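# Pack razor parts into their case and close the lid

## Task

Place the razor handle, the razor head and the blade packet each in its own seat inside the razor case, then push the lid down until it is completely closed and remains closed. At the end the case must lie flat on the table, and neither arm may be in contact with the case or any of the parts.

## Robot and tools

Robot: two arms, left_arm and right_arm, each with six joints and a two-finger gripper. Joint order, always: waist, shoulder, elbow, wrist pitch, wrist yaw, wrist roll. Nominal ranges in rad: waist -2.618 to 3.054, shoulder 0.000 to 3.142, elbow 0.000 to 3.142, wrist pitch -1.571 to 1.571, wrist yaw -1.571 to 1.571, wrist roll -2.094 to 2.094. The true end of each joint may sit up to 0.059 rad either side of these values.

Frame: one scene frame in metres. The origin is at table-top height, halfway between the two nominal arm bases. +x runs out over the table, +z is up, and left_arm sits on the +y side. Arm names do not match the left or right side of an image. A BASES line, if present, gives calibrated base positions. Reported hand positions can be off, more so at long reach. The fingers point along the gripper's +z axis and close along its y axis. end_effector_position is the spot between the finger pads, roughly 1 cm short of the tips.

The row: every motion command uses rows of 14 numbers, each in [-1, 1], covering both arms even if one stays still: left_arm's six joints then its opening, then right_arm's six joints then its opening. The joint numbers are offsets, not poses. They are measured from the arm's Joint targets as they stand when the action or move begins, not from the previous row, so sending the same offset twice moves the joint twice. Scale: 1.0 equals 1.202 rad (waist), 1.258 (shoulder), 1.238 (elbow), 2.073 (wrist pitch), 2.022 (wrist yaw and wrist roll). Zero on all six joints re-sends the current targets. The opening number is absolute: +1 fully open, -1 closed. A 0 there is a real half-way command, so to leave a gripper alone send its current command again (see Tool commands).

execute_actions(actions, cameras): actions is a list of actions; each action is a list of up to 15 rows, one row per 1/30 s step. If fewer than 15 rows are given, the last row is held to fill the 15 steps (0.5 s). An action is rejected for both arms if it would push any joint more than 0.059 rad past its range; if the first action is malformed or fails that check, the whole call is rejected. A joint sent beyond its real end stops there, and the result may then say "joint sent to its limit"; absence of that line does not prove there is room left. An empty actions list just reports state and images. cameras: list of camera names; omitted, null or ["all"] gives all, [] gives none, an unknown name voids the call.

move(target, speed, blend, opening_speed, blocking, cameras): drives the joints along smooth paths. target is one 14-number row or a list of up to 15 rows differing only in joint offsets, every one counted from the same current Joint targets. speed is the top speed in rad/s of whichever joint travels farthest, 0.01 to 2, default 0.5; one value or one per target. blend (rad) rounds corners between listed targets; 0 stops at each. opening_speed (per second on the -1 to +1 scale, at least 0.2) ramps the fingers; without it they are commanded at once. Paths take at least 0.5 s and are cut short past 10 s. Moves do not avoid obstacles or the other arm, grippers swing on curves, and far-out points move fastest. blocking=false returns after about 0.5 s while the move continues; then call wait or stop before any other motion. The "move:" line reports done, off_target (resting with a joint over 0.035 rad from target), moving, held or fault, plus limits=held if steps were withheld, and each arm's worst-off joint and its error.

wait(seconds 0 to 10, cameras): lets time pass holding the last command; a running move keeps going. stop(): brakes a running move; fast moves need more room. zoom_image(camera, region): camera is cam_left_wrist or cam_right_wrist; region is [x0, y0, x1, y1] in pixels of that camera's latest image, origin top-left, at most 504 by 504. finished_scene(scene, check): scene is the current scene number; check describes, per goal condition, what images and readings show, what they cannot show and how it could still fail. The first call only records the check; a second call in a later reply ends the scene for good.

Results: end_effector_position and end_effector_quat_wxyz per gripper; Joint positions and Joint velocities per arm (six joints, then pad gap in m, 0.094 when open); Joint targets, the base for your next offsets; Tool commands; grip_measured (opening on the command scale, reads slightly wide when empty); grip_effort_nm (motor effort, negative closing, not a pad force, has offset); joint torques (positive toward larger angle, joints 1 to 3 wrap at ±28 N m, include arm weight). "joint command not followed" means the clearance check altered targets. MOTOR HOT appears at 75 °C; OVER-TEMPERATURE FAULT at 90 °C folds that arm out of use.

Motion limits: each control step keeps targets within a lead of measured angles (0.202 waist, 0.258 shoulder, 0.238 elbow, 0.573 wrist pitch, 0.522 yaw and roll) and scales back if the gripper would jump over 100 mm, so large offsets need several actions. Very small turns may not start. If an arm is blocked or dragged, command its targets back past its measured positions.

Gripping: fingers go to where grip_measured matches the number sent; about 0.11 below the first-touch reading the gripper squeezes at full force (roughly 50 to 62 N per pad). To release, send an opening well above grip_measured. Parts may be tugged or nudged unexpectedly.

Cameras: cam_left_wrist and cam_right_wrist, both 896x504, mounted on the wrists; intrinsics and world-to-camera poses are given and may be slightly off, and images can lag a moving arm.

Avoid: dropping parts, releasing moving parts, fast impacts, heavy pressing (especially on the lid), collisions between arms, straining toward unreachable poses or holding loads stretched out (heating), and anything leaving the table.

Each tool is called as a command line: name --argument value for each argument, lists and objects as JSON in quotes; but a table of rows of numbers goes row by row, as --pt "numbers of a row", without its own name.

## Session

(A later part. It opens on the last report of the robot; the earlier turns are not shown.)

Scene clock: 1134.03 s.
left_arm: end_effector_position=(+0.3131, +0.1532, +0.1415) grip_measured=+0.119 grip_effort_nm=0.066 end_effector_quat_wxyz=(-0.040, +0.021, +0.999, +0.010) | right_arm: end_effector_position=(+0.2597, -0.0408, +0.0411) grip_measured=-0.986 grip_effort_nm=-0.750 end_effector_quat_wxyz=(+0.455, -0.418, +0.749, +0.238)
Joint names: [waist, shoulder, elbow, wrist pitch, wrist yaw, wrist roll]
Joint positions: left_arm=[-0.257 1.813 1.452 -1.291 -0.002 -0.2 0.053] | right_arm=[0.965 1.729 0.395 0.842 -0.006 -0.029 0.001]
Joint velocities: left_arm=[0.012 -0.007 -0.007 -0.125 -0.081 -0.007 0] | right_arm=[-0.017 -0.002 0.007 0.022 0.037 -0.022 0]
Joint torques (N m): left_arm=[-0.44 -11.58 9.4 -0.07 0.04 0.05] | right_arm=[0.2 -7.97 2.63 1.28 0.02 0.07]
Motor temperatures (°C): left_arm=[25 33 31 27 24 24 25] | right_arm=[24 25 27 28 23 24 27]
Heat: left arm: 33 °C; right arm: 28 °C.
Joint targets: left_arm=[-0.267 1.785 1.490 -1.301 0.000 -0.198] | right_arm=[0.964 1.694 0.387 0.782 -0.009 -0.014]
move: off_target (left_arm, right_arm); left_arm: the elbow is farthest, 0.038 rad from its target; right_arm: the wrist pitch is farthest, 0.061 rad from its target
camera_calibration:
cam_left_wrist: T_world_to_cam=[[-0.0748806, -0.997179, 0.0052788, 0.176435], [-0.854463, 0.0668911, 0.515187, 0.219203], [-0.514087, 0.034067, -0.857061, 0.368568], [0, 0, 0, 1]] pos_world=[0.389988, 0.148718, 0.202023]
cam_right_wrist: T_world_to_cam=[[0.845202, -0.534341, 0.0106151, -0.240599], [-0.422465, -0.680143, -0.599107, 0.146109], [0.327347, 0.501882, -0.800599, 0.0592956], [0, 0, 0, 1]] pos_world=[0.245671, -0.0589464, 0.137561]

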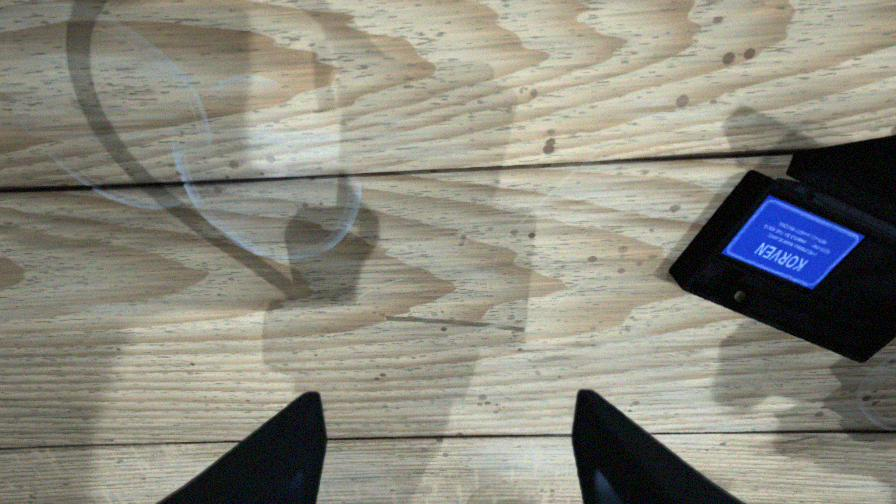

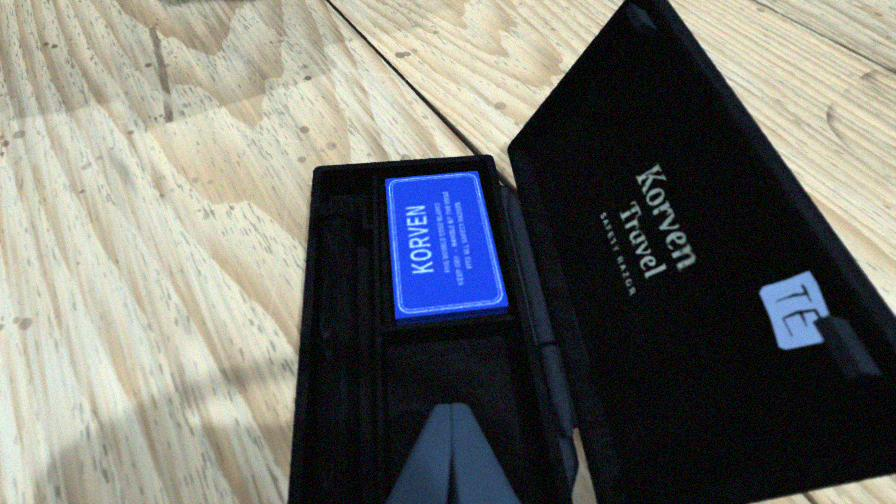

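move --pt "0 0 0 0 0 0 0.12 0 -0.2 0.03 -0.25 0 0 -1" --pt "0 0 0 0 0 0 0.12 -0.09 -0.669 0.034 -0.496 0 0 -1" --speed 0.5

zoom_image --camera "cam_right_wrist" --region '[250, 0, 754, 504]'

zoom_image --camera "cam_left_wrist" --region '[640, 130, 896, 370]'

Scene clock: 1142.17 s.
left_arm: end_effector_position=(+0.3131, +0.1532, +0.1415) grip_measured=+0.119 grip_effort_nm=0.061 end_effector_quat_wxyz=(-0.040, +0.021, +0.999, +0.010) | right_arm: end_effector_position=(+0.2233, -0.1454, +0.1104) grip_measured=-0.986 grip_effort_nm=-0.745 end_effector_quat_wxyz=(+0.395, -0.400, +0.806, +0.184)
Joint names: [waist, shoulder, elbow, wrist pitch, wrist yaw, wrist roll]
Joint positions: left_arm=[-0.257 1.813 1.452 -1.291 -0.002 -0.2 0.053] | right_arm=[0.87 0.871 0.393 -0.19 -0.006 -0.029 0.001]
Joint velocities: left_arm=[0.032 0.007 -0.002 -0.007 0.037 -0.066 0] | right_arm=[-0.007 0.002 -0.012 -0.022 -0.081 0.022 0.001]
Joint torques (N m): left_arm=[-0.34 -11.52 9.28 -0.06 0.04 0.03] | right_arm=[-0.54 -1.89 9.06 1.32 0.02 0.06]
Motor temperatures (°C): left_arm=[25 33 31 27 24 24 25] | right_arm=[24 26 27 29 23 24 27]
Heat: left arm: 33 °C; right arm: 29 °C.
Joint targets: left_arm=[-0.267 1.785 1.490 -1.301 0.000 -0.198] | right_arm=[0.856 0.852 0.429 -0.246 -0.009 -0.014]
move: off_target (left_arm, right_arm); left_arm: the elbow is farthest, 0.038 rad from its target; right_arm: the wrist pitch is farthest, 0.056 rad from its target
camera_calibration:
cam_left_wrist: T_world_to_cam=[[-0.0748806, -0.997179, 0.0052788, 0.176435], [-0.854463, 0.0668911, 0.515187, 0.219203], [-0.514087, 0.034067, -0.857061, 0.368568], [0, 0, 0, 1]] pos_world=[0.389988, 0.148718, 0.202023]
cam_right_wrist: T_world_to_cam=[[0.79159, -0.611018, 0.00643997, -0.265168], [-0.54357, -0.708946, -0.449362, 0.107402], [0.279134, 0.35221, -0.893326, 0.178511], [0, 0, 0, 1]] pos_world=[0.218456, -0.148754, 0.209439]

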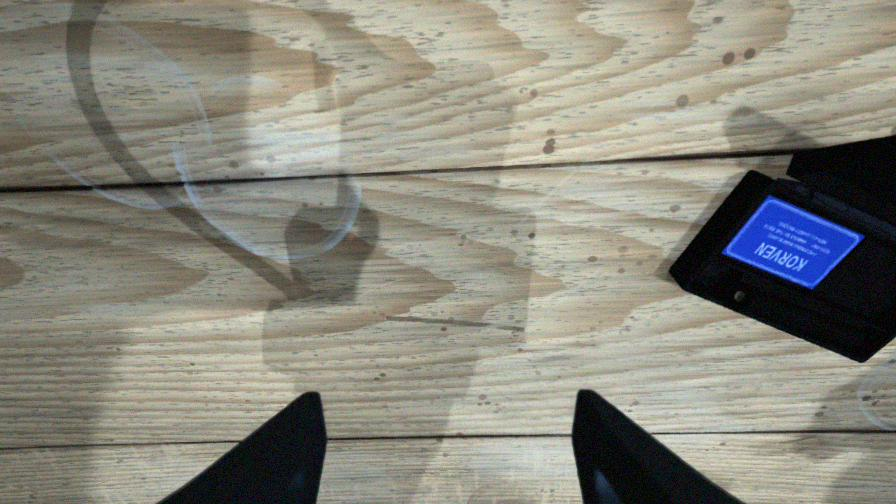

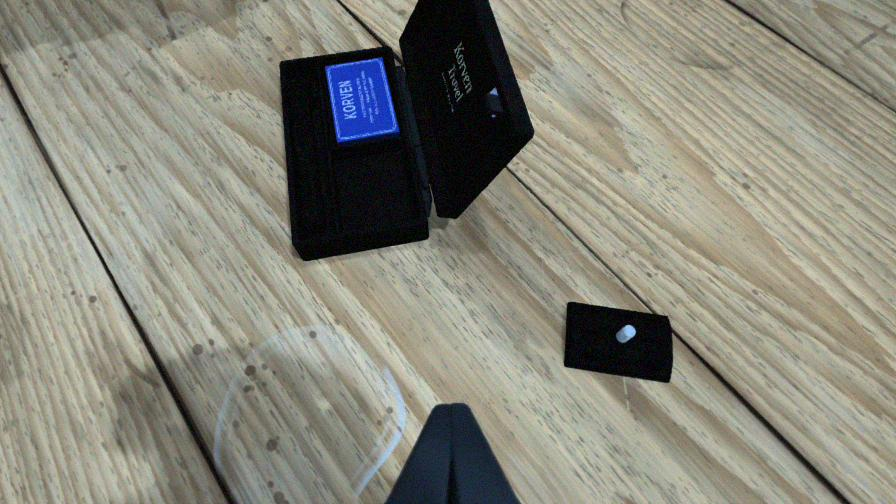

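Scaled by 1.000.

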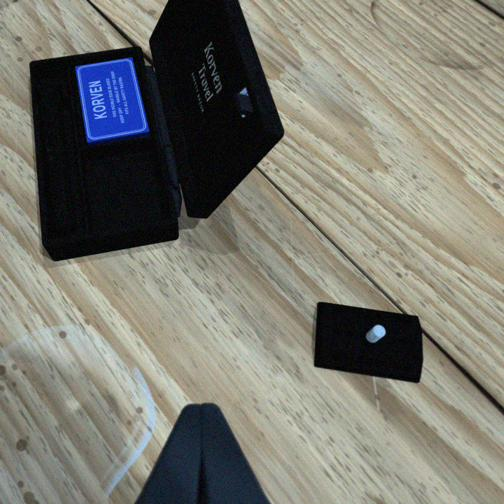

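Scaled by 1.969 from the camera's 896x504 image, which has a finer 1280x720 frame.

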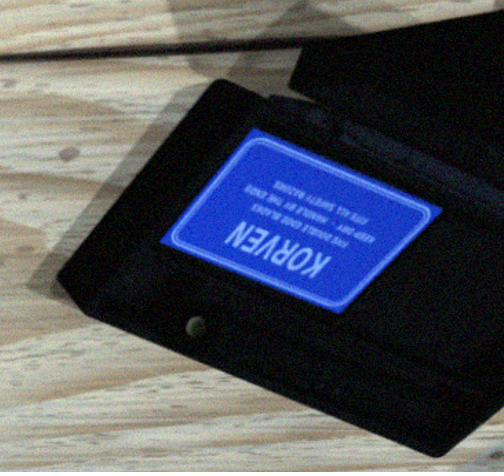

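move --target '[-0.28,0.06,0,0.04,0,0,0.12,0,0,0,0,0,0,-1]' --cameras '["cam_left_wrist"]'

zoom_image --camera "cam_left_wrist" --region '[380, 80, 720, 280]'

Scene clock: 1154.97 s.
left_arm: end_effector_position=(+0.2771, +0.0454, +0.1291) grip_measured=+0.119 grip_effort_nm=0.056 end_effector_quat_wxyz=(-0.033, +0.201, +0.979, +0.014) | right_arm: end_effector_position=(+0.2233, -0.1454, +0.1104) grip_measured=-0.986 grip_effort_nm=-0.740 end_effector_quat_wxyz=(+0.395, -0.400, +0.806, +0.184)
Joint names: [waist, shoulder, elbow, wrist pitch, wrist yaw, wrist roll]
Joint positions: left_arm=[-0.613 1.852 1.452 -1.243 -0.001 -0.194 0.053] | right_arm=[0.87 0.871 0.393 -0.19 -0.006 -0.029 0.001]
Joint velocities: left_arm=[-0.012 -0.007 0.007 -0.051 -0.007 -0.022 -0.001] | right_arm=[-0.007 -0.007 -0.002 0.051 0.051 -0.066 0]
Joint torques (N m): left_arm=[0.34 -8.92 9.37 0.33 0.05 0.05] | right_arm=[-0.58 -1.87 9.07 1.27 0.02 0.08]
Motor temperatures (°C): left_arm=[25 33 32 26 24 24 25] | right_arm=[24 25 28 29 23 24 27]
Heat: left arm: 33 °C; right arm: 29 °C.
Joint targets: left_arm=[-0.604 1.860 1.490 -1.218 0.000 -0.198] | right_arm=[0.856 0.852 0.429 -0.246 -0.009 -0.014]
move: off_target (left_arm, right_arm); left_arm: the elbow is farthest, 0.038 rad from its target; right_arm: the wrist pitch is farthest, 0.056 rad from its target
camera_calibration:
cam_left_wrist: T_world_to_cam=[[-0.423113, -0.906035, 0.00875529, 0.158271], [-0.77874, 0.368573, 0.50766, 0.16824], [-0.463184, 0.207979, -0.861513, 0.321653], [0, 0, 0, 1]] pos_world=[0.346967, 0.014493, 0.190314]
Images, in order (width x height): cam_left_wrist 896x504.

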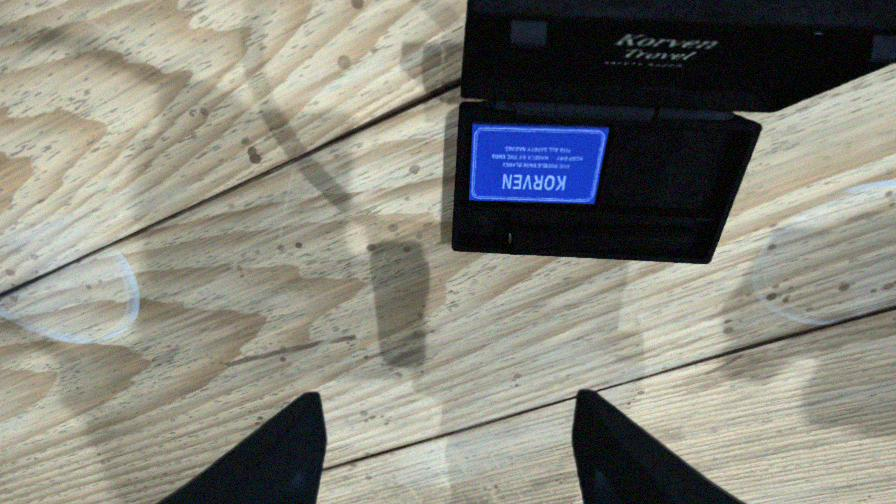

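Scaled by 1.482 from the camera's 896x504 image, which has a finer 1280x720 frame.

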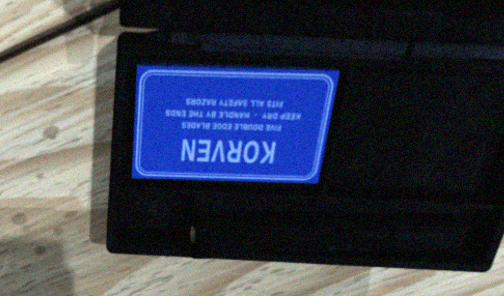

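move --target '[-0.013,-0.192,-0.45,0.16,0,0,0.12,0,0,0,0,0,0,-1]' --cameras '["cam_left_wrist"]'

zoom_image --camera "cam_left_wrist" --region '[380, 180, 800, 440]'

Scene clock: 1173.33 s.
left_arm: end_effector_position=(+0.2203, +0.0841, +0.0656) grip_measured=+0.119 grip_effort_nm=0.056 end_effector_quat_wxyz=(-0.021, +0.201, +0.979, +0.009) | right_arm: end_effector_position=(+0.2233, -0.1454, +0.1104) grip_measured=-0.986 grip_effort_nm=-0.745 end_effector_quat_wxyz=(+0.395, -0.400, +0.806, +0.184)
Joint names: [waist, shoulder, elbow, wrist pitch, wrist yaw, wrist roll]
Joint positions: left_arm=[-0.613 1.651 0.947 -0.912 -0.001 -0.194 0.053] | right_arm=[0.87 0.871 0.393 -0.19 -0.006 -0.029 0.001]
Joint velocities: left_arm=[0.027 0.007 -0.012 0.022 0.037 0.125 0] | right_arm=[-0.002 -0.002 0.002 0.066 0.037 0.007 0]
Joint torques (N m): left_arm=[-0.44 -9.63 4.66 0.45 0.04 0.02] | right_arm=[-0.53 -1.88 9.06 1.28 0.03 0.07]
Motor temperatures (°C): left_arm=[25 33 31 26 24 24 25] | right_arm=[24 25 29 29 23 24 27]
Heat: left arm: 33 °C; right arm: 29 °C.
Joint targets: left_arm=[-0.620 1.619 0.933 -0.886 0.000 -0.198] | right_arm=[0.856 0.852 0.429 -0.246 -0.009 -0.014]
move: off_target (right_arm); right_arm: the wrist pitch is farthest, 0.056 rad from its target
camera_calibration:
cam_left_wrist: T_world_to_cam=[[-0.423363, -0.905864, 0.0131768, 0.169584], [-0.790056, 0.376279, 0.483969, 0.145452], [-0.443368, 0.194484, -0.874986, 0.230238], [0, 0, 0, 1]] pos_world=[0.288791, 0.0541115, 0.128826]
Images, in order (width x height): cam_left_wrist 896x504.

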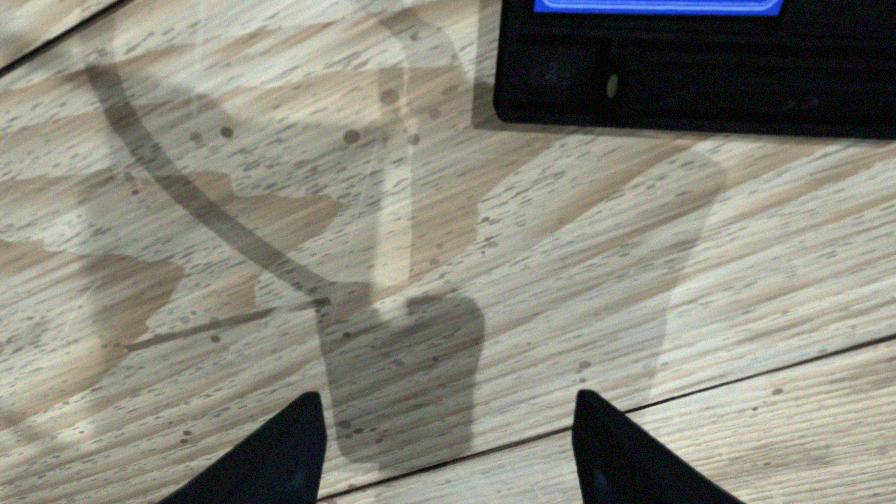

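Scaled by 1.200 from the camera's 896x504 image, which has a finer 1280x720 frame.

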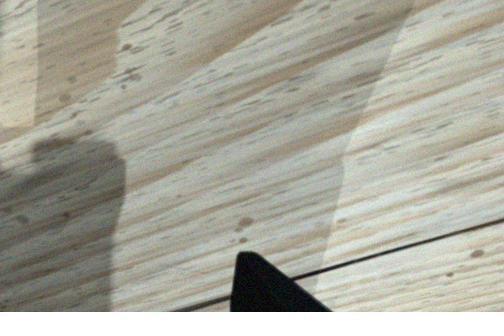

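zoom_image --camera "cam_left_wrist" --region '[490, 0, 700, 130]'

Scaled by 2.400 from the camera's 896x504 image, which has a finer 1280x720 frame.

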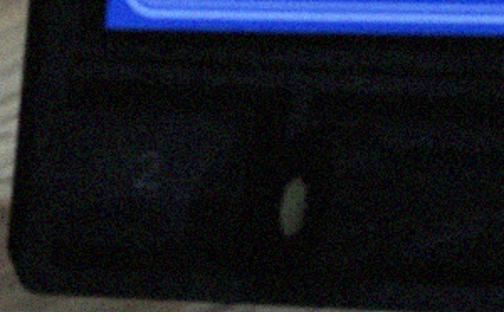

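move --target '[-0.114,0.182,0.321,-0.081,0,0.731,-0.6,0,0,0,0,0,0,-1]' --cameras '["cam_left_wrist"]'

zoom_image --camera "cam_left_wrist" --region '[300, 200, 640, 460]'

Scene clock: 1219.70 s.
left_arm: end_effector_position=(+0.2545, +0.0114, +0.0938) grip_measured=-0.599 grip_effort_nm=-0.076 end_effector_quat_wxyz=(-0.007, +0.840, +0.542, +0.005) | right_arm: end_effector_position=(+0.2233, -0.1454, +0.1104) grip_measured=-0.986 grip_effort_nm=-0.755 end_effector_quat_wxyz=(+0.395, -0.400, +0.806, +0.184)
Joint names: [waist, shoulder, elbow, wrist pitch, wrist yaw, wrist roll]
Joint positions: left_arm=[-0.745 1.836 1.29 -1.036 -0.013 1.267 0.019] | right_arm=[0.87 0.871 0.393 -0.19 -0.006 -0.029 0.001]
Joint velocities: left_arm=[0.012 0.007 -0.002 0.007 -0.081 -0.051 -0.001] | right_arm=[-0.012 -0.027 -0.002 -0.081 -0.022 0.037 -0.002]
Joint torques (N m): left_arm=[-0.53 -8.44 9.55 -0.03 0.04 0.11] | right_arm=[-0.53 -1.88 9.11 1.27 0.01 0.07]
Motor temperatures (°C): left_arm=[25 32 30 26 24 24 24] | right_arm=[24 24 29 29 23 24 27]
Heat: left arm: 32 °C; right arm: 29 °C.
Joint targets: left_arm=[-0.757 1.848 1.330 -1.054 0.000 1.280] | right_arm=[0.856 0.852 0.429 -0.246 -0.009 -0.014]
move: off_target (left_arm, right_arm); left_arm: the elbow is farthest, 0.040 rad from its target; right_arm: the wrist pitch is farthest, 0.056 rad from its target
camera_calibration:
cam_left_wrist: T_world_to_cam=[[-0.896092, 0.44297, 0.028225, 0.22131], [0.40541, 0.790904, 0.458381, -0.120432], [0.180726, 0.422195, -0.888307, 0.124086], [0, 0, 0, 1]] pos_world=[0.224713, -0.0551722, 0.159184]
Images, in order (width x height): cam_left_wrist 896x504.

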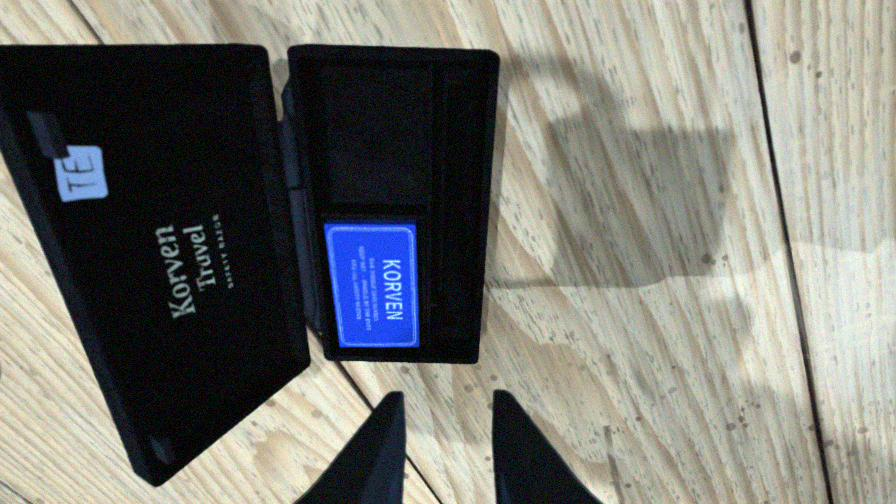

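Scaled by 1.482 from the camera's 896x504 image, which has a finer 1280x720 frame.

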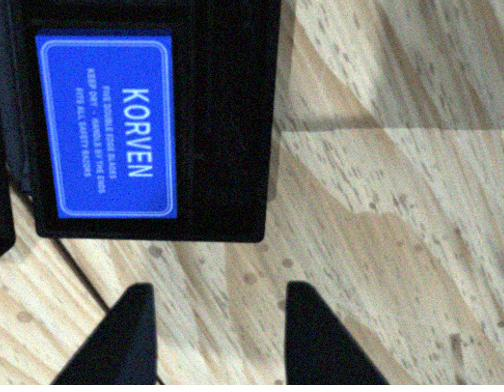

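zoom_image --camera "cam_left_wrist" --region '[400, 40, 520, 210]'

zoom_image --camera "cam_left_wrist" --region '[400, 200, 520, 370]'

Scaled by 2.965 from the camera's 896x504 image, which has a finer 1280x720 frame.

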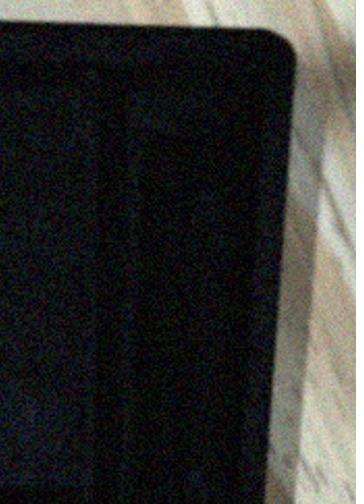

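Scaled by 2.965 from the camera's 896x504 image, which has a finer 1280x720 frame.

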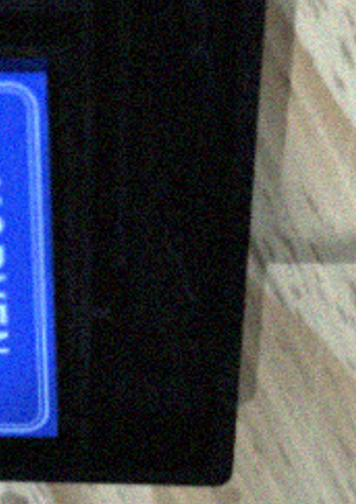

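move --target '[-0.012,0.048,-0.149,0.115,0,0.01,-0.7,0,0,0,0,0,0,-1]' --speed 0.3 --cameras '["cam_left_wrist"]'

zoom_image --camera "cam_left_wrist" --region '[340, 160, 680, 420]'

Scene clock: 1249.90 s.
left_arm: end_effector_position=(+0.2501, +0.0093, +0.0437) grip_measured=-0.699 grip_effort_nm=-0.076 end_effector_quat_wxyz=(-0.005, +0.850, +0.528, +0.005) | right_arm: end_effector_position=(+0.2233, -0.1454, +0.1104) grip_measured=-0.986 grip_effort_nm=-0.740 end_effector_quat_wxyz=(+0.395, -0.400, +0.806, +0.184)
Joint names: [waist, shoulder, elbow, wrist pitch, wrist yaw, wrist roll]
Joint positions: left_arm=[-0.759 1.901 1.16 -0.837 -0.013 1.287 0.014] | right_arm=[0.87 0.871 0.393 -0.19 -0.006 -0.029 0.001]
Joint velocities: left_arm=[0.007 -0.017 -0.017 -0.007 -0.051 0.022 0] | right_arm=[-0.007 0.002 0.007 -0.037 -0.051 0.022 0]
Joint torques (N m): left_arm=[-0.53 -8.91 4.59 0.44 0.05 0.1] | right_arm=[-0.57 -1.85 9.1 1.26 0.01 0.06]
Motor temperatures (°C): left_arm=[25 32 31 26 24 24 24] | right_arm=[24 24 29 29 23 24 27]
Heat: left arm: 32 °C; right arm: 29 °C.
Joint targets: left_arm=[-0.771 1.908 1.146 -0.816 0.000 1.300] | right_arm=[0.856 0.852 0.429 -0.246 -0.009 -0.014]
move: off_target (right_arm); right_arm: the wrist pitch is farthest, 0.056 rad from its target
camera_calibration:
cam_left_wrist: T_world_to_cam=[[-0.880716, 0.473032, 0.0240734, 0.215818], [0.430468, 0.778196, 0.457284, -0.100108], [0.197576, 0.4131, -0.888995, 0.0771394], [0, 0, 0, 1]] pos_world=[0.217927, -0.0560514, 0.109159]
Images, in order (width x height): cam_left_wrist 896x504.

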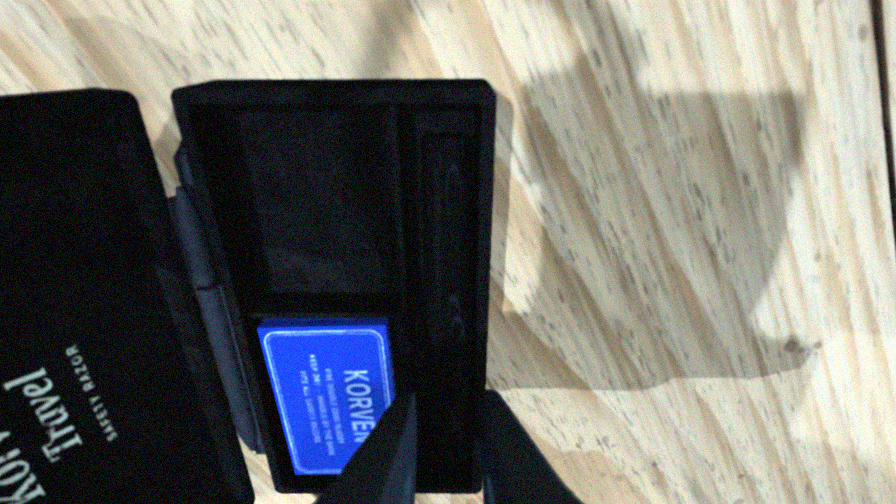

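Scaled by 1.482 from the camera's 896x504 image, which has a finer 1280x720 frame.

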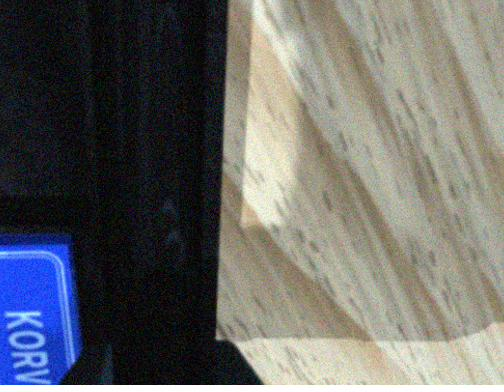

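zoom_image --camera "cam_left_wrist" --region '[400, 80, 500, 240]'

zoom_image --camera "cam_left_wrist" --region '[390, 260, 500, 420]'

Scaled by 3.150 from the camera's 896x504 image, which has a finer 1280x720 frame.

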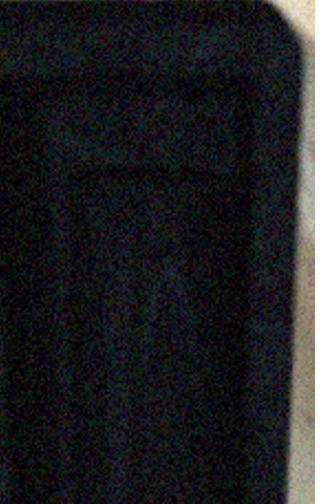

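Scaled by 3.150 from the camera's 896x504 image, which has a finer 1280x720 frame.

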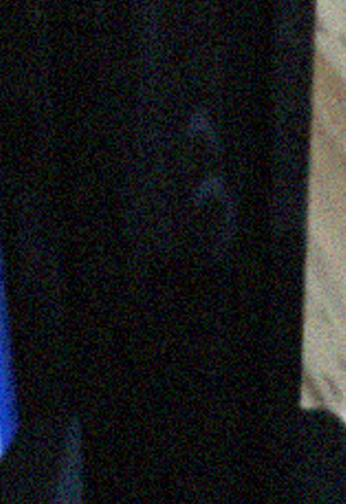

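move --pt "-0.030 0 0 0 0 -0.017 -0.7 0 0 0 0 0 0 -1" --pt "-0.030 0.041 -0.015 0.036 0 -0.017 -0.7 0 0 0 0 0 0 -1" --speed 0.15 --cameras '["cam_left_wrist"]'

Scene clock: 1278.13 s.
left_arm: end_effector_position=(+0.2405, -0.0058, +0.0293) grip_measured=-0.699 grip_effort_nm=-0.081 end_effector_quat_wxyz=(-0.003, +0.858, +0.513, +0.006) | right_arm: end_effector_position=(+0.2233, -0.1454, +0.1104) grip_measured=-0.986 grip_effort_nm=-0.740 end_effector_quat_wxyz=(+0.395, -0.400, +0.806, +0.184)
Joint names: [waist, shoulder, elbow, wrist pitch, wrist yaw, wrist roll]
Joint positions: left_arm=[-0.813 1.938 1.146 -0.783 -0.013 1.267 0.014] | right_arm=[0.87 0.871 0.393 -0.19 -0.006 -0.029 0.001]
Joint velocities: left_arm=[-0.002 0.002 0.002 0.037 -0.007 0.007 0.001] | right_arm=[0.012 -0.007 -0.007 0.095 -0.007 -0.081 0.001]
Joint torques (N m): left_arm=[-0.23 -8.1 3.95 0.72 0.03 -0.05] | right_arm=[-0.53 -1.84 9.07 1.26 0.01 0.07]
Motor temperatures (°C): left_arm=[25 32 30 26 24 24 24] | right_arm=[24 24 30 29 23 24 27]
Heat: left arm: 32 °C; right arm: 30 °C.
Joint targets: left_arm=[-0.807 1.960 1.127 -0.741 0.000 1.266] | right_arm=[0.856 0.852 0.429 -0.246 -0.009 -0.014]
move: off_target (left_arm, right_arm); left_arm: the wrist pitch is farthest, 0.042 rad from its target; right_arm: the wrist pitch is farthest, 0.056 rad from its target
camera_calibration:
cam_left_wrist: T_world_to_cam=[[-0.864307, 0.502532, 0.0208365, 0.211203], [0.455377, 0.764271, 0.456641, -0.0836838], [0.213552, 0.404167, -0.889407, 0.0686352], [0, 0, 0, 1]] pos_world=[0.205995, -0.069919, 0.0948574]
Images, in order (width x height): cam_left_wrist 896x504.

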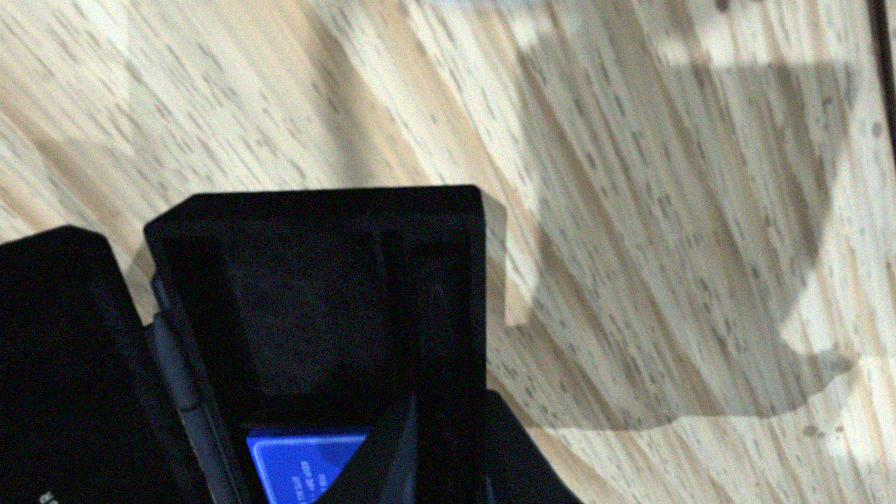

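move --pt "0 -0.03 0.045 -0.045 0 0 -0.8 0 0 0 0 0 0 -1" --pt "0.004 -0.025 0.053 -0.048 0 0 -0.8 0 0 0 0 0 0 -1" --pt "0.004 0.009 0.004 0.004 0 0 -0.8 0 0 0 0 0 0 -1" --speed 0.15 --cameras '["cam_left_wrist"]'

Scene clock: 1296.60 s.
left_arm: end_effector_position=(+0.2397, -0.0050, +0.0288) grip_measured=-0.798 grip_effort_nm=-0.081 end_effector_quat_wxyz=(-0.008, +0.861, +0.509, +0.005) | right_arm: end_effector_position=(+0.2233, -0.1454, +0.1104) grip_measured=-0.986 grip_effort_nm=-0.745 end_effector_quat_wxyz=(+0.395, -0.400, +0.806, +0.184)
Joint names: [waist, shoulder, elbow, wrist pitch, wrist yaw, wrist roll]
Joint positions: left_arm=[-0.813 1.944 1.152 -0.794 -0.013 1.276 0.009] | right_arm=[0.87 0.871 0.393 -0.19 -0.006 -0.029 0.001]
Joint velocities: left_arm=[0.012 0.002 -0.007 0.007 -0.081 0.007 0] | right_arm=[-0.017 -0.017 0.002 -0.081 0.051 0.007 0.001]
Joint torques (N m): left_arm=[0.25 -7.64 3.86 0.9 0.03 -0.06] | right_arm=[-0.55 -1.87 9.07 1.27 0.01 0.06]
Motor temperatures (°C): left_arm=[25 32 29 26 24 24 24] | right_arm=[24 24 30 29 23 24 27]
Heat: left arm: 32 °C; right arm: 30 °C.
Joint targets: left_arm=[-0.802 1.971 1.132 -0.733 0.000 1.266] | right_arm=[0.856 0.852 0.429 -0.246 -0.009 -0.014]
move: off_target (left_arm, right_arm); left_arm: the wrist pitch is farthest, 0.061 rad from its target; right_arm: the wrist pitch is farthest, 0.056 rad from its target
camera_calibration:
cam_left_wrist: T_world_to_cam=[[-0.859448, 0.510263, 0.0313284, 0.20867], [0.465874, 0.756502, 0.458983, -0.0863156], [0.210502, 0.409067, -0.887892, 0.0686871], [0, 0, 0, 1]] pos_world=[0.205094, -0.0692761, 0.0940669]
Images, in order (width x height): cam_left_wrist 896x504.

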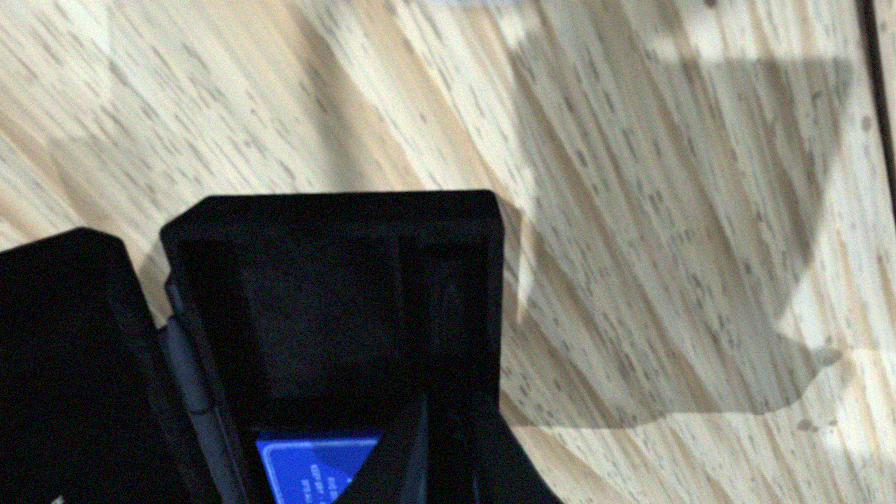

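move --target '[0,0,0,0,0,0,-0.97,0,0,0,0,0,0,-1]' --opening_speed 0.3 --cameras '["cam_left_wrist"]'

Scene clock: 1306.93 s.
left_arm: end_effector_position=(+0.2412, -0.0065, +0.0302) grip_measured=-0.967 grip_effort_nm=-0.183 end_effector_quat_wxyz=(-0.003, +0.861, +0.508, +0.006) | right_arm: end_effector_position=(+0.2233, -0.1454, +0.1104) grip_measured=-0.986 grip_effort_nm=-0.745 end_effector_quat_wxyz=(+0.395, -0.400, +0.806, +0.184)
Joint names: [waist, shoulder, elbow, wrist pitch, wrist yaw, wrist roll]
Joint positions: left_arm=[-0.813 1.939 1.152 -0.788 -0.013 1.279 0.002] | right_arm=[0.87 0.871 0.393 -0.19 -0.006 -0.029 0.001]
Joint velocities: left_arm=[0.022 -0.002 0.002 0.022 0.007 -0.022 -0.001] | right_arm=[0.022 0.002 -0.012 -0.037 0.007 -0.022 0]
Joint torques (N m): left_arm=[0.35 -7.27 4 0.86 0.01 -0.07] | right_arm=[-0.54 -1.87 9.07 1.27 0.01 0.07]
Motor temperatures (°C): left_arm=[25 32 29 26 24 24 24] | right_arm=[24 24 30 29 23 24 27]
Heat: left arm: 32 °C; right arm: 30 °C.
Joint targets: left_arm=[-0.802 1.971 1.132 -0.733 0.000 1.266] | right_arm=[0.856 0.852 0.429 -0.246 -0.009 -0.014]
move: off_target (left_arm, right_arm); left_arm: the wrist pitch is farthest, 0.055 rad from its target; right_arm: the wrist pitch is farthest, 0.056 rad from its target
camera_calibration:
cam_left_wrist: T_world_to_cam=[[-0.858073, 0.513098, 0.021, 0.210693], [0.464785, 0.758588, 0.45664, -0.0861509], [0.218371, 0.401591, -0.889404, 0.0683451], [0, 0, 0, 1]] pos_world=[0.205907, -0.0701999, 0.0957018]
Images, in order (width x height): cam_left_wrist 896x504.

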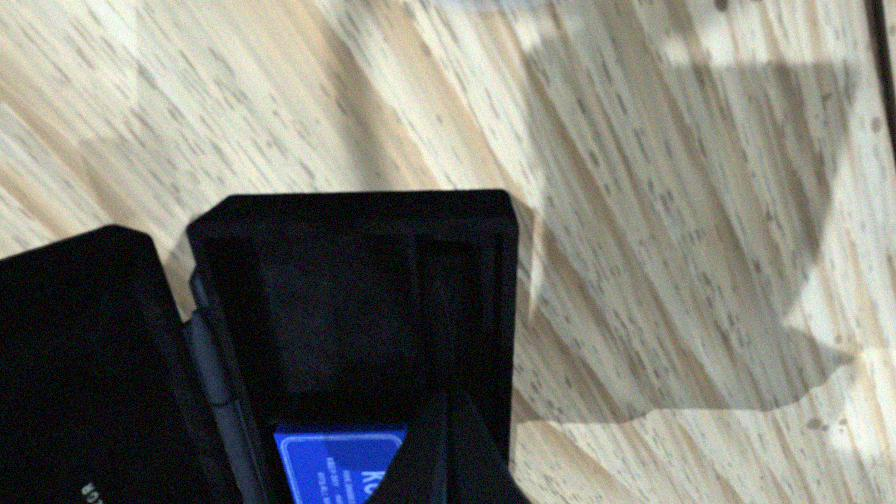

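move --pt "0 -0.08 0.06 -0.06 0 0 -1 0 0 0 0 0 0 -1" --pt "0.133 -0.087 0.02 -0.054 0 0.082 -1 0 0 0 0 0 0 -1" --speed 0.3 --cameras '["cam_left_wrist"]'

zoom_image --camera "cam_left_wrist" --region '[380, 240, 520, 430]'

Scene clock: 1324.10 s.
left_arm: end_effector_position=(+0.2786, +0.0385, +0.0460) grip_measured=-0.993 grip_effort_nm=-0.359 end_effector_quat_wxyz=(+0.002, +0.852, +0.524, +0.008) | right_arm: end_effector_position=(+0.2233, -0.1454, +0.1104) grip_measured=-0.986 grip_effort_nm=-0.740 end_effector_quat_wxyz=(+0.395, -0.400, +0.806, +0.184)
Joint names: [waist, shoulder, elbow, wrist pitch, wrist yaw, wrist roll]
Joint positions: left_arm=[-0.635 1.898 1.166 -0.83 -0.013 1.418 0] | right_arm=[0.87 0.871 0.393 -0.19 -0.006 -0.029 0.001]
Joint velocities: left_arm=[-0.007 -0.022 0.012 0.051 -0.022 -0.037 0.001] | right_arm=[0.007 -0.017 0.002 -0.022 -0.007 -0.037 0]
Joint torques (N m): left_arm=[-0.21 -12.59 4.98 0.09 0.04 0.11] | right_arm=[-0.54 -1.92 9.1 1.27 0.02 0.07]
Motor temperatures (°C): left_arm=[25 32 29 27 24 24 24] | right_arm=[24 24 30 29 23 24 27]
Heat: left arm: 32 °C; right arm: 30 °C.
Joint targets: left_arm=[-0.642 1.862 1.157 -0.845 0.000 1.432] | right_arm=[0.856 0.852 0.429 -0.246 -0.009 -0.014]
move: off_target (left_arm, right_arm); left_arm: the shoulder is farthest, 0.036 rad from its target; right_arm: the wrist pitch is farthest, 0.056 rad from its target
camera_calibration:
cam_left_wrist: T_world_to_cam=[[-0.877251, 0.479914, 0.0106688, 0.226428], [0.431566, 0.778753, 0.455296, -0.136377], [0.210194, 0.404013, -0.890276, 0.0583943], [0, 0, 0, 1]] pos_world=[0.245216, -0.0260541, 0.111663]
Images, in order (width x height): cam_left_wrist 896x504.

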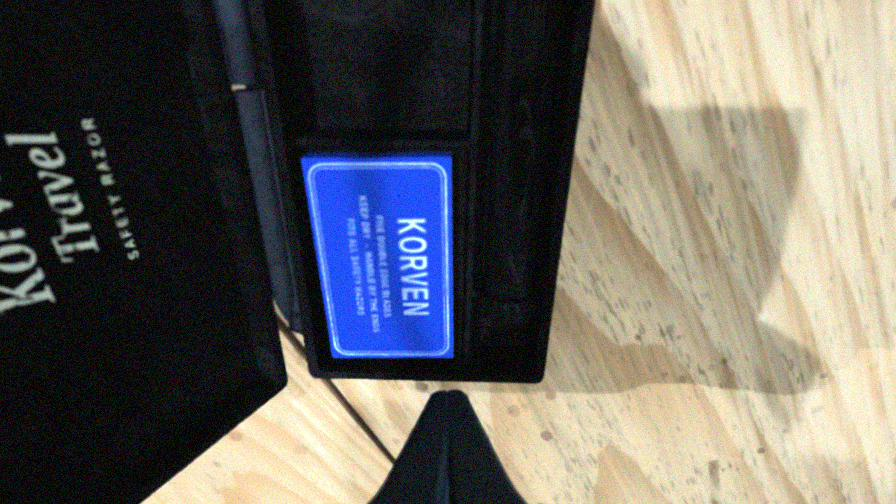

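Scaled by 2.653 from the camera's 896x504 image, which has a finer 1280x720 frame.

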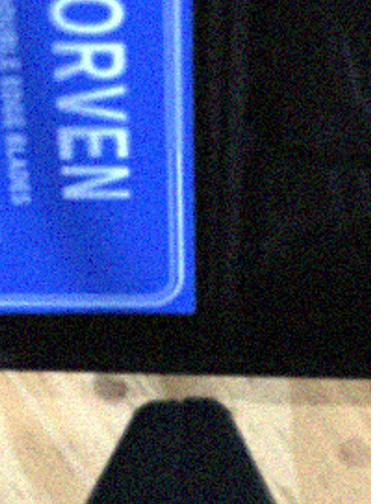

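zoom_image --camera "cam_left_wrist" --region '[460, 80, 590, 240]'

zoom_image --camera "cam_left_wrist" --region '[450, 230, 580, 390]'

Scaled by 3.150 from the camera's 896x504 image, which has a finer 1280x720 frame.

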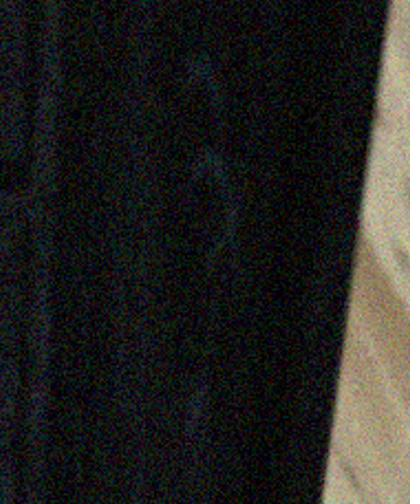

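Scaled by 3.150 from the camera's 896x504 image, which has a finer 1280x720 frame.

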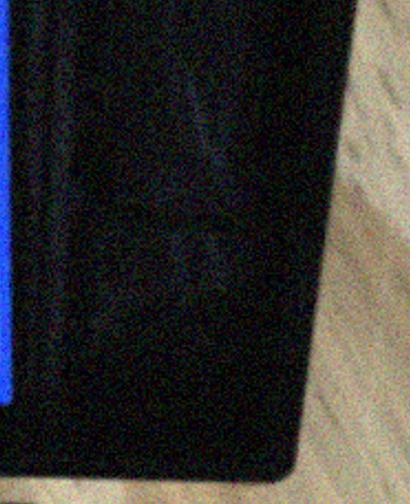

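move --target '[0,-0.025,-0.05,0.012,0,0,-1,0,0,0,0,0,0,-1]' --speed 0.2 --cameras '["cam_left_wrist"]'

Scene clock: 1347.00 s.
left_arm: end_effector_position=(+0.2651, +0.0481, +0.0435) grip_measured=-0.993 grip_effort_nm=-0.359 end_effector_quat_wxyz=(-0.009, +0.852, +0.524, +0.003) | right_arm: end_effector_position=(+0.2233, -0.1454, +0.1104) grip_measured=-0.986 grip_effort_nm=-0.745 end_effector_quat_wxyz=(+0.395, -0.400, +0.806, +0.184)
Joint names: [waist, shoulder, elbow, wrist pitch, wrist yaw, wrist roll]
Joint positions: left_arm=[-0.635 1.866 1.111 -0.83 -0.013 1.418 0] | right_arm=[0.87 0.871 0.393 -0.19 -0.006 -0.029 0.001]
Joint velocities: left_arm=[-0.007 0.002 0.017 0.051 -0.037 0.037 -0.001] | right_arm=[-0.007 0.007 -0.027 0.007 -0.051 -0.037 0]
Joint torques (N m): left_arm=[-0.16 -12 4.44 0.33 0.02 0.08] | right_arm=[-0.58 -1.89 9.11 1.27 0.02 0.07]
Motor temperatures (°C): left_arm=[25 34 29 26 24 24 24] | right_arm=[24 24 30 29 23 24 27]
Heat: left arm: 34 °C; right arm: 30 °C.
Joint targets: left_arm=[-0.642 1.830 1.095 -0.820 0.000 1.432] | right_arm=[0.856 0.852 0.429 -0.246 -0.009 -0.014]
move: off_target (right_arm); right_arm: the wrist pitch is farthest, 0.056 rad from its target
camera_calibration:
cam_left_wrist: T_world_to_cam=[[-0.876837, 0.479619, 0.0335103, 0.208869], [0.440118, 0.772657, 0.457491, -0.138996], [0.193529, 0.415894, -0.888583, 0.0589189], [0, 0, 0, 1]] pos_world=[0.232916, -0.0172853, 0.108944]
Images, in order (width x height): cam_left_wrist 896x504.

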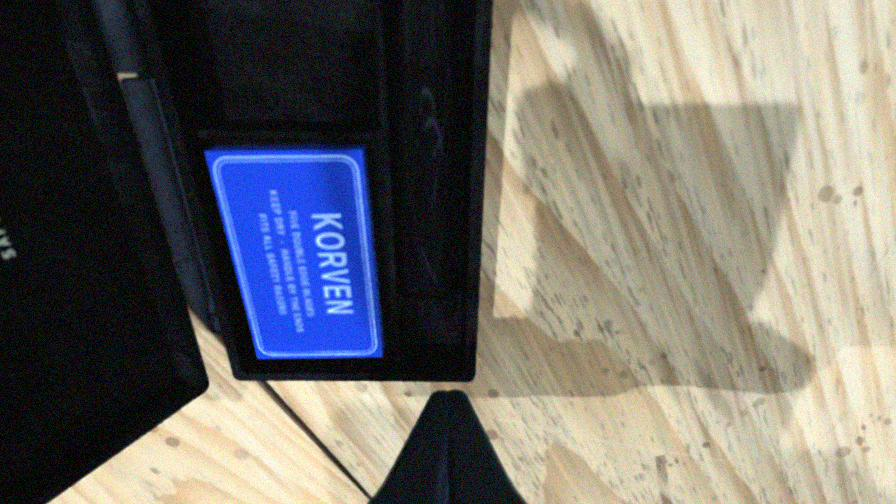

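move --pt "-0.016 0 0 0 0 0 -1 0 0 0 0 0 0 -1" --pt "-0.016 0.056 -0.030 0.043 0 -0.008 -1 0 0 0 0 0 0 -1" --speed 0.12 --cameras '["cam_left_wrist"]'

zoom_image --camera "cam_left_wrist" --region '[360, 270, 520, 450]'

Scene clock: 1356.03 s.
left_arm: end_effector_position=(+0.2614, +0.0395, +0.0280) grip_measured=-0.993 grip_effort_nm=-0.364 end_effector_quat_wxyz=(-0.001, +0.859, +0.511, +0.006) | right_arm: end_effector_position=(+0.2233, -0.1454, +0.1104) grip_measured=-0.986 grip_effort_nm=-0.745 end_effector_quat_wxyz=(+0.395, -0.400, +0.806, +0.184)
Joint names: [waist, shoulder, elbow, wrist pitch, wrist yaw, wrist roll]
Joint positions: left_arm=[-0.664 1.89 1.073 -0.751 -0.013 1.42 0] | right_arm=[0.87 0.871 0.393 -0.19 -0.006 -0.029 0.001]
Joint velocities: left_arm=[-0.007 0.022 -0.012 -0.022 -0.022 -0.022 0] | right_arm=[-0.002 0.007 0.022 -0.051 0.037 0.051 0.001]
Joint torques (N m): left_arm=[-0.46 -8.36 4.29 0.49 0.03 -0.06] | right_arm=[-0.54 -1.89 9.07 1.26 0.01 0.06]
Motor temperatures (°C): left_arm=[25 34 29 26 24 24 24] | right_arm=[24 24 30 29 23 24 27]
Heat: left arm: 34 °C; right arm: 30 °C.
Joint targets: left_arm=[-0.662 1.901 1.058 -0.731 0.000 1.415] | right_arm=[0.856 0.852 0.429 -0.246 -0.009 -0.014]
move: off_target (right_arm); right_arm: the wrist pitch is farthest, 0.056 rad from its target
camera_calibration:
cam_left_wrist: T_world_to_cam=[[-0.86205, 0.506546, 0.01678, 0.205927], [0.457483, 0.76345, 0.45591, -0.127715], [0.218129, 0.400694, -0.889868, 0.0436248], [0, 0, 0, 1]] pos_world=[0.226431, -0.0242881, 0.0935912]
Images, in order (width x height): cam_left_wrist 896x504.

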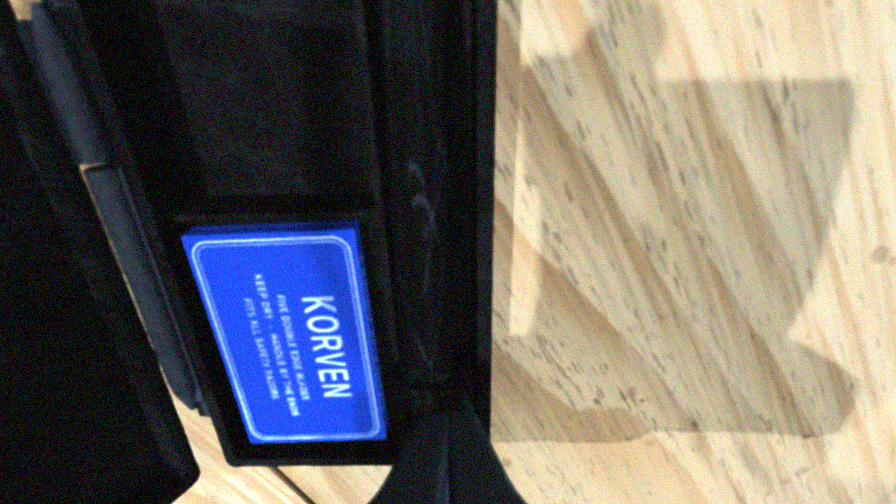

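Scaled by 2.800 from the camera's 896x504 image, which has a finer 1280x720 frame.

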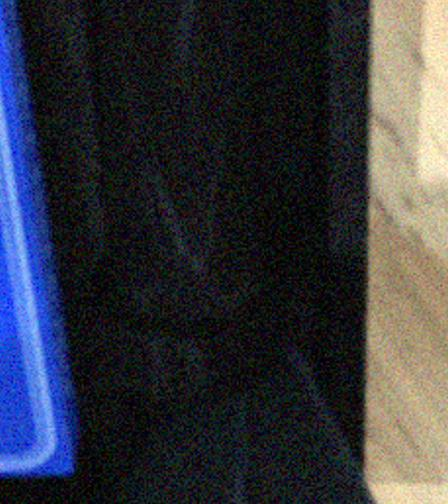

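move --pt "0.002 0.008 0.015 -0.003 0 0 -1 0 0 0 0 0 0 -1" --pt "-0.03 0.011 0.02 -0.004 0 0 -1 0 0 0 0 0 0 -1" --speed 0.05 --cameras '["cam_left_wrist"]'

zoom_image --camera "cam_left_wrist" --region '[360, 270, 520, 450]'

Scene clock: 1366.70 s.
left_arm: end_effector_position=(+0.2564, +0.0348, +0.0253) grip_measured=-0.993 grip_effort_nm=-0.364 end_effector_quat_wxyz=(-0.005, +0.865, +0.502, +0.005) | right_arm: end_effector_position=(+0.2233, -0.1454, +0.1104) grip_measured=-0.986 grip_effort_nm=-0.750 end_effector_quat_wxyz=(+0.395, -0.400, +0.806, +0.184)
Joint names: [waist, shoulder, elbow, wrist pitch, wrist yaw, wrist roll]
Joint positions: left_arm=[-0.685 1.899 1.073 -0.751 -0.013 1.42 0] | right_arm=[0.87 0.871 0.393 -0.19 -0.006 -0.029 0.001]
Joint velocities: left_arm=[0.017 0.007 0.012 -0.022 0.007 0.037 0.001] | right_arm=[-0.017 -0.002 0.007 0.007 0.022 0.022 0]
Joint torques (N m): left_arm=[-0.64 -7.99 6.34 0.3 0.05 -0.05] | right_arm=[-0.53 -1.89 9.13 1.27 0.01 0.06]
Motor temperatures (°C): left_arm=[25 33 29 26 24 24 24] | right_arm=[24 24 30 29 23 24 27]
Heat: left arm: 33 °C; right arm: 30 °C.
Joint targets: left_arm=[-0.698 1.915 1.082 -0.739 0.000 1.415] | right_arm=[0.856 0.852 0.429 -0.246 -0.009 -0.014]
move: off_target (right_arm); right_arm: the wrist pitch is farthest, 0.056 rad from its target
camera_calibration:
cam_left_wrist: T_world_to_cam=[[-0.850819, 0.524819, 0.0259186, 0.200185], [0.477064, 0.750842, 0.456779, -0.125249], [0.220266, 0.401001, -0.889203, 0.0435915], [0, 0, 0, 1]] pos_world=[0.220472, -0.0284989, 0.0907844]
Images, in order (width x height): cam_left_wrist 896x504.

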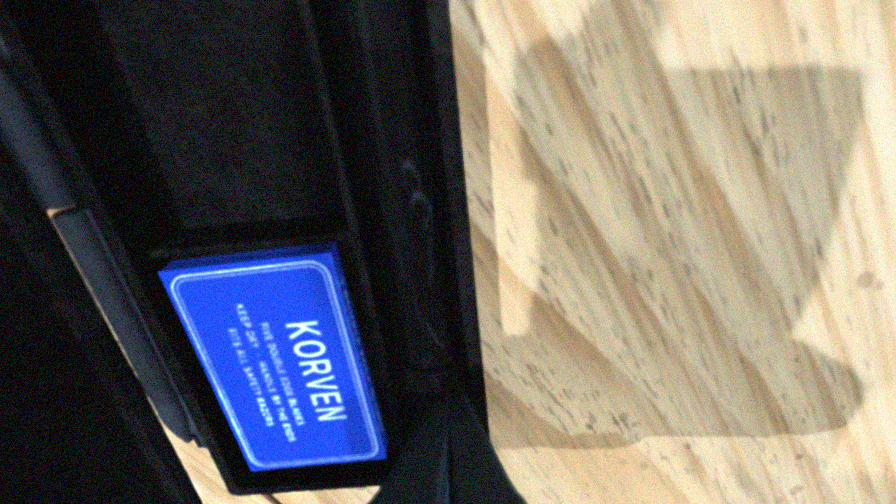

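Scaled by 2.800 from the camera's 896x504 image, which has a finer 1280x720 frame.

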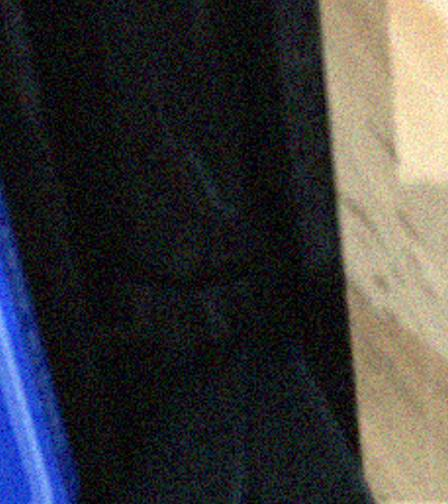

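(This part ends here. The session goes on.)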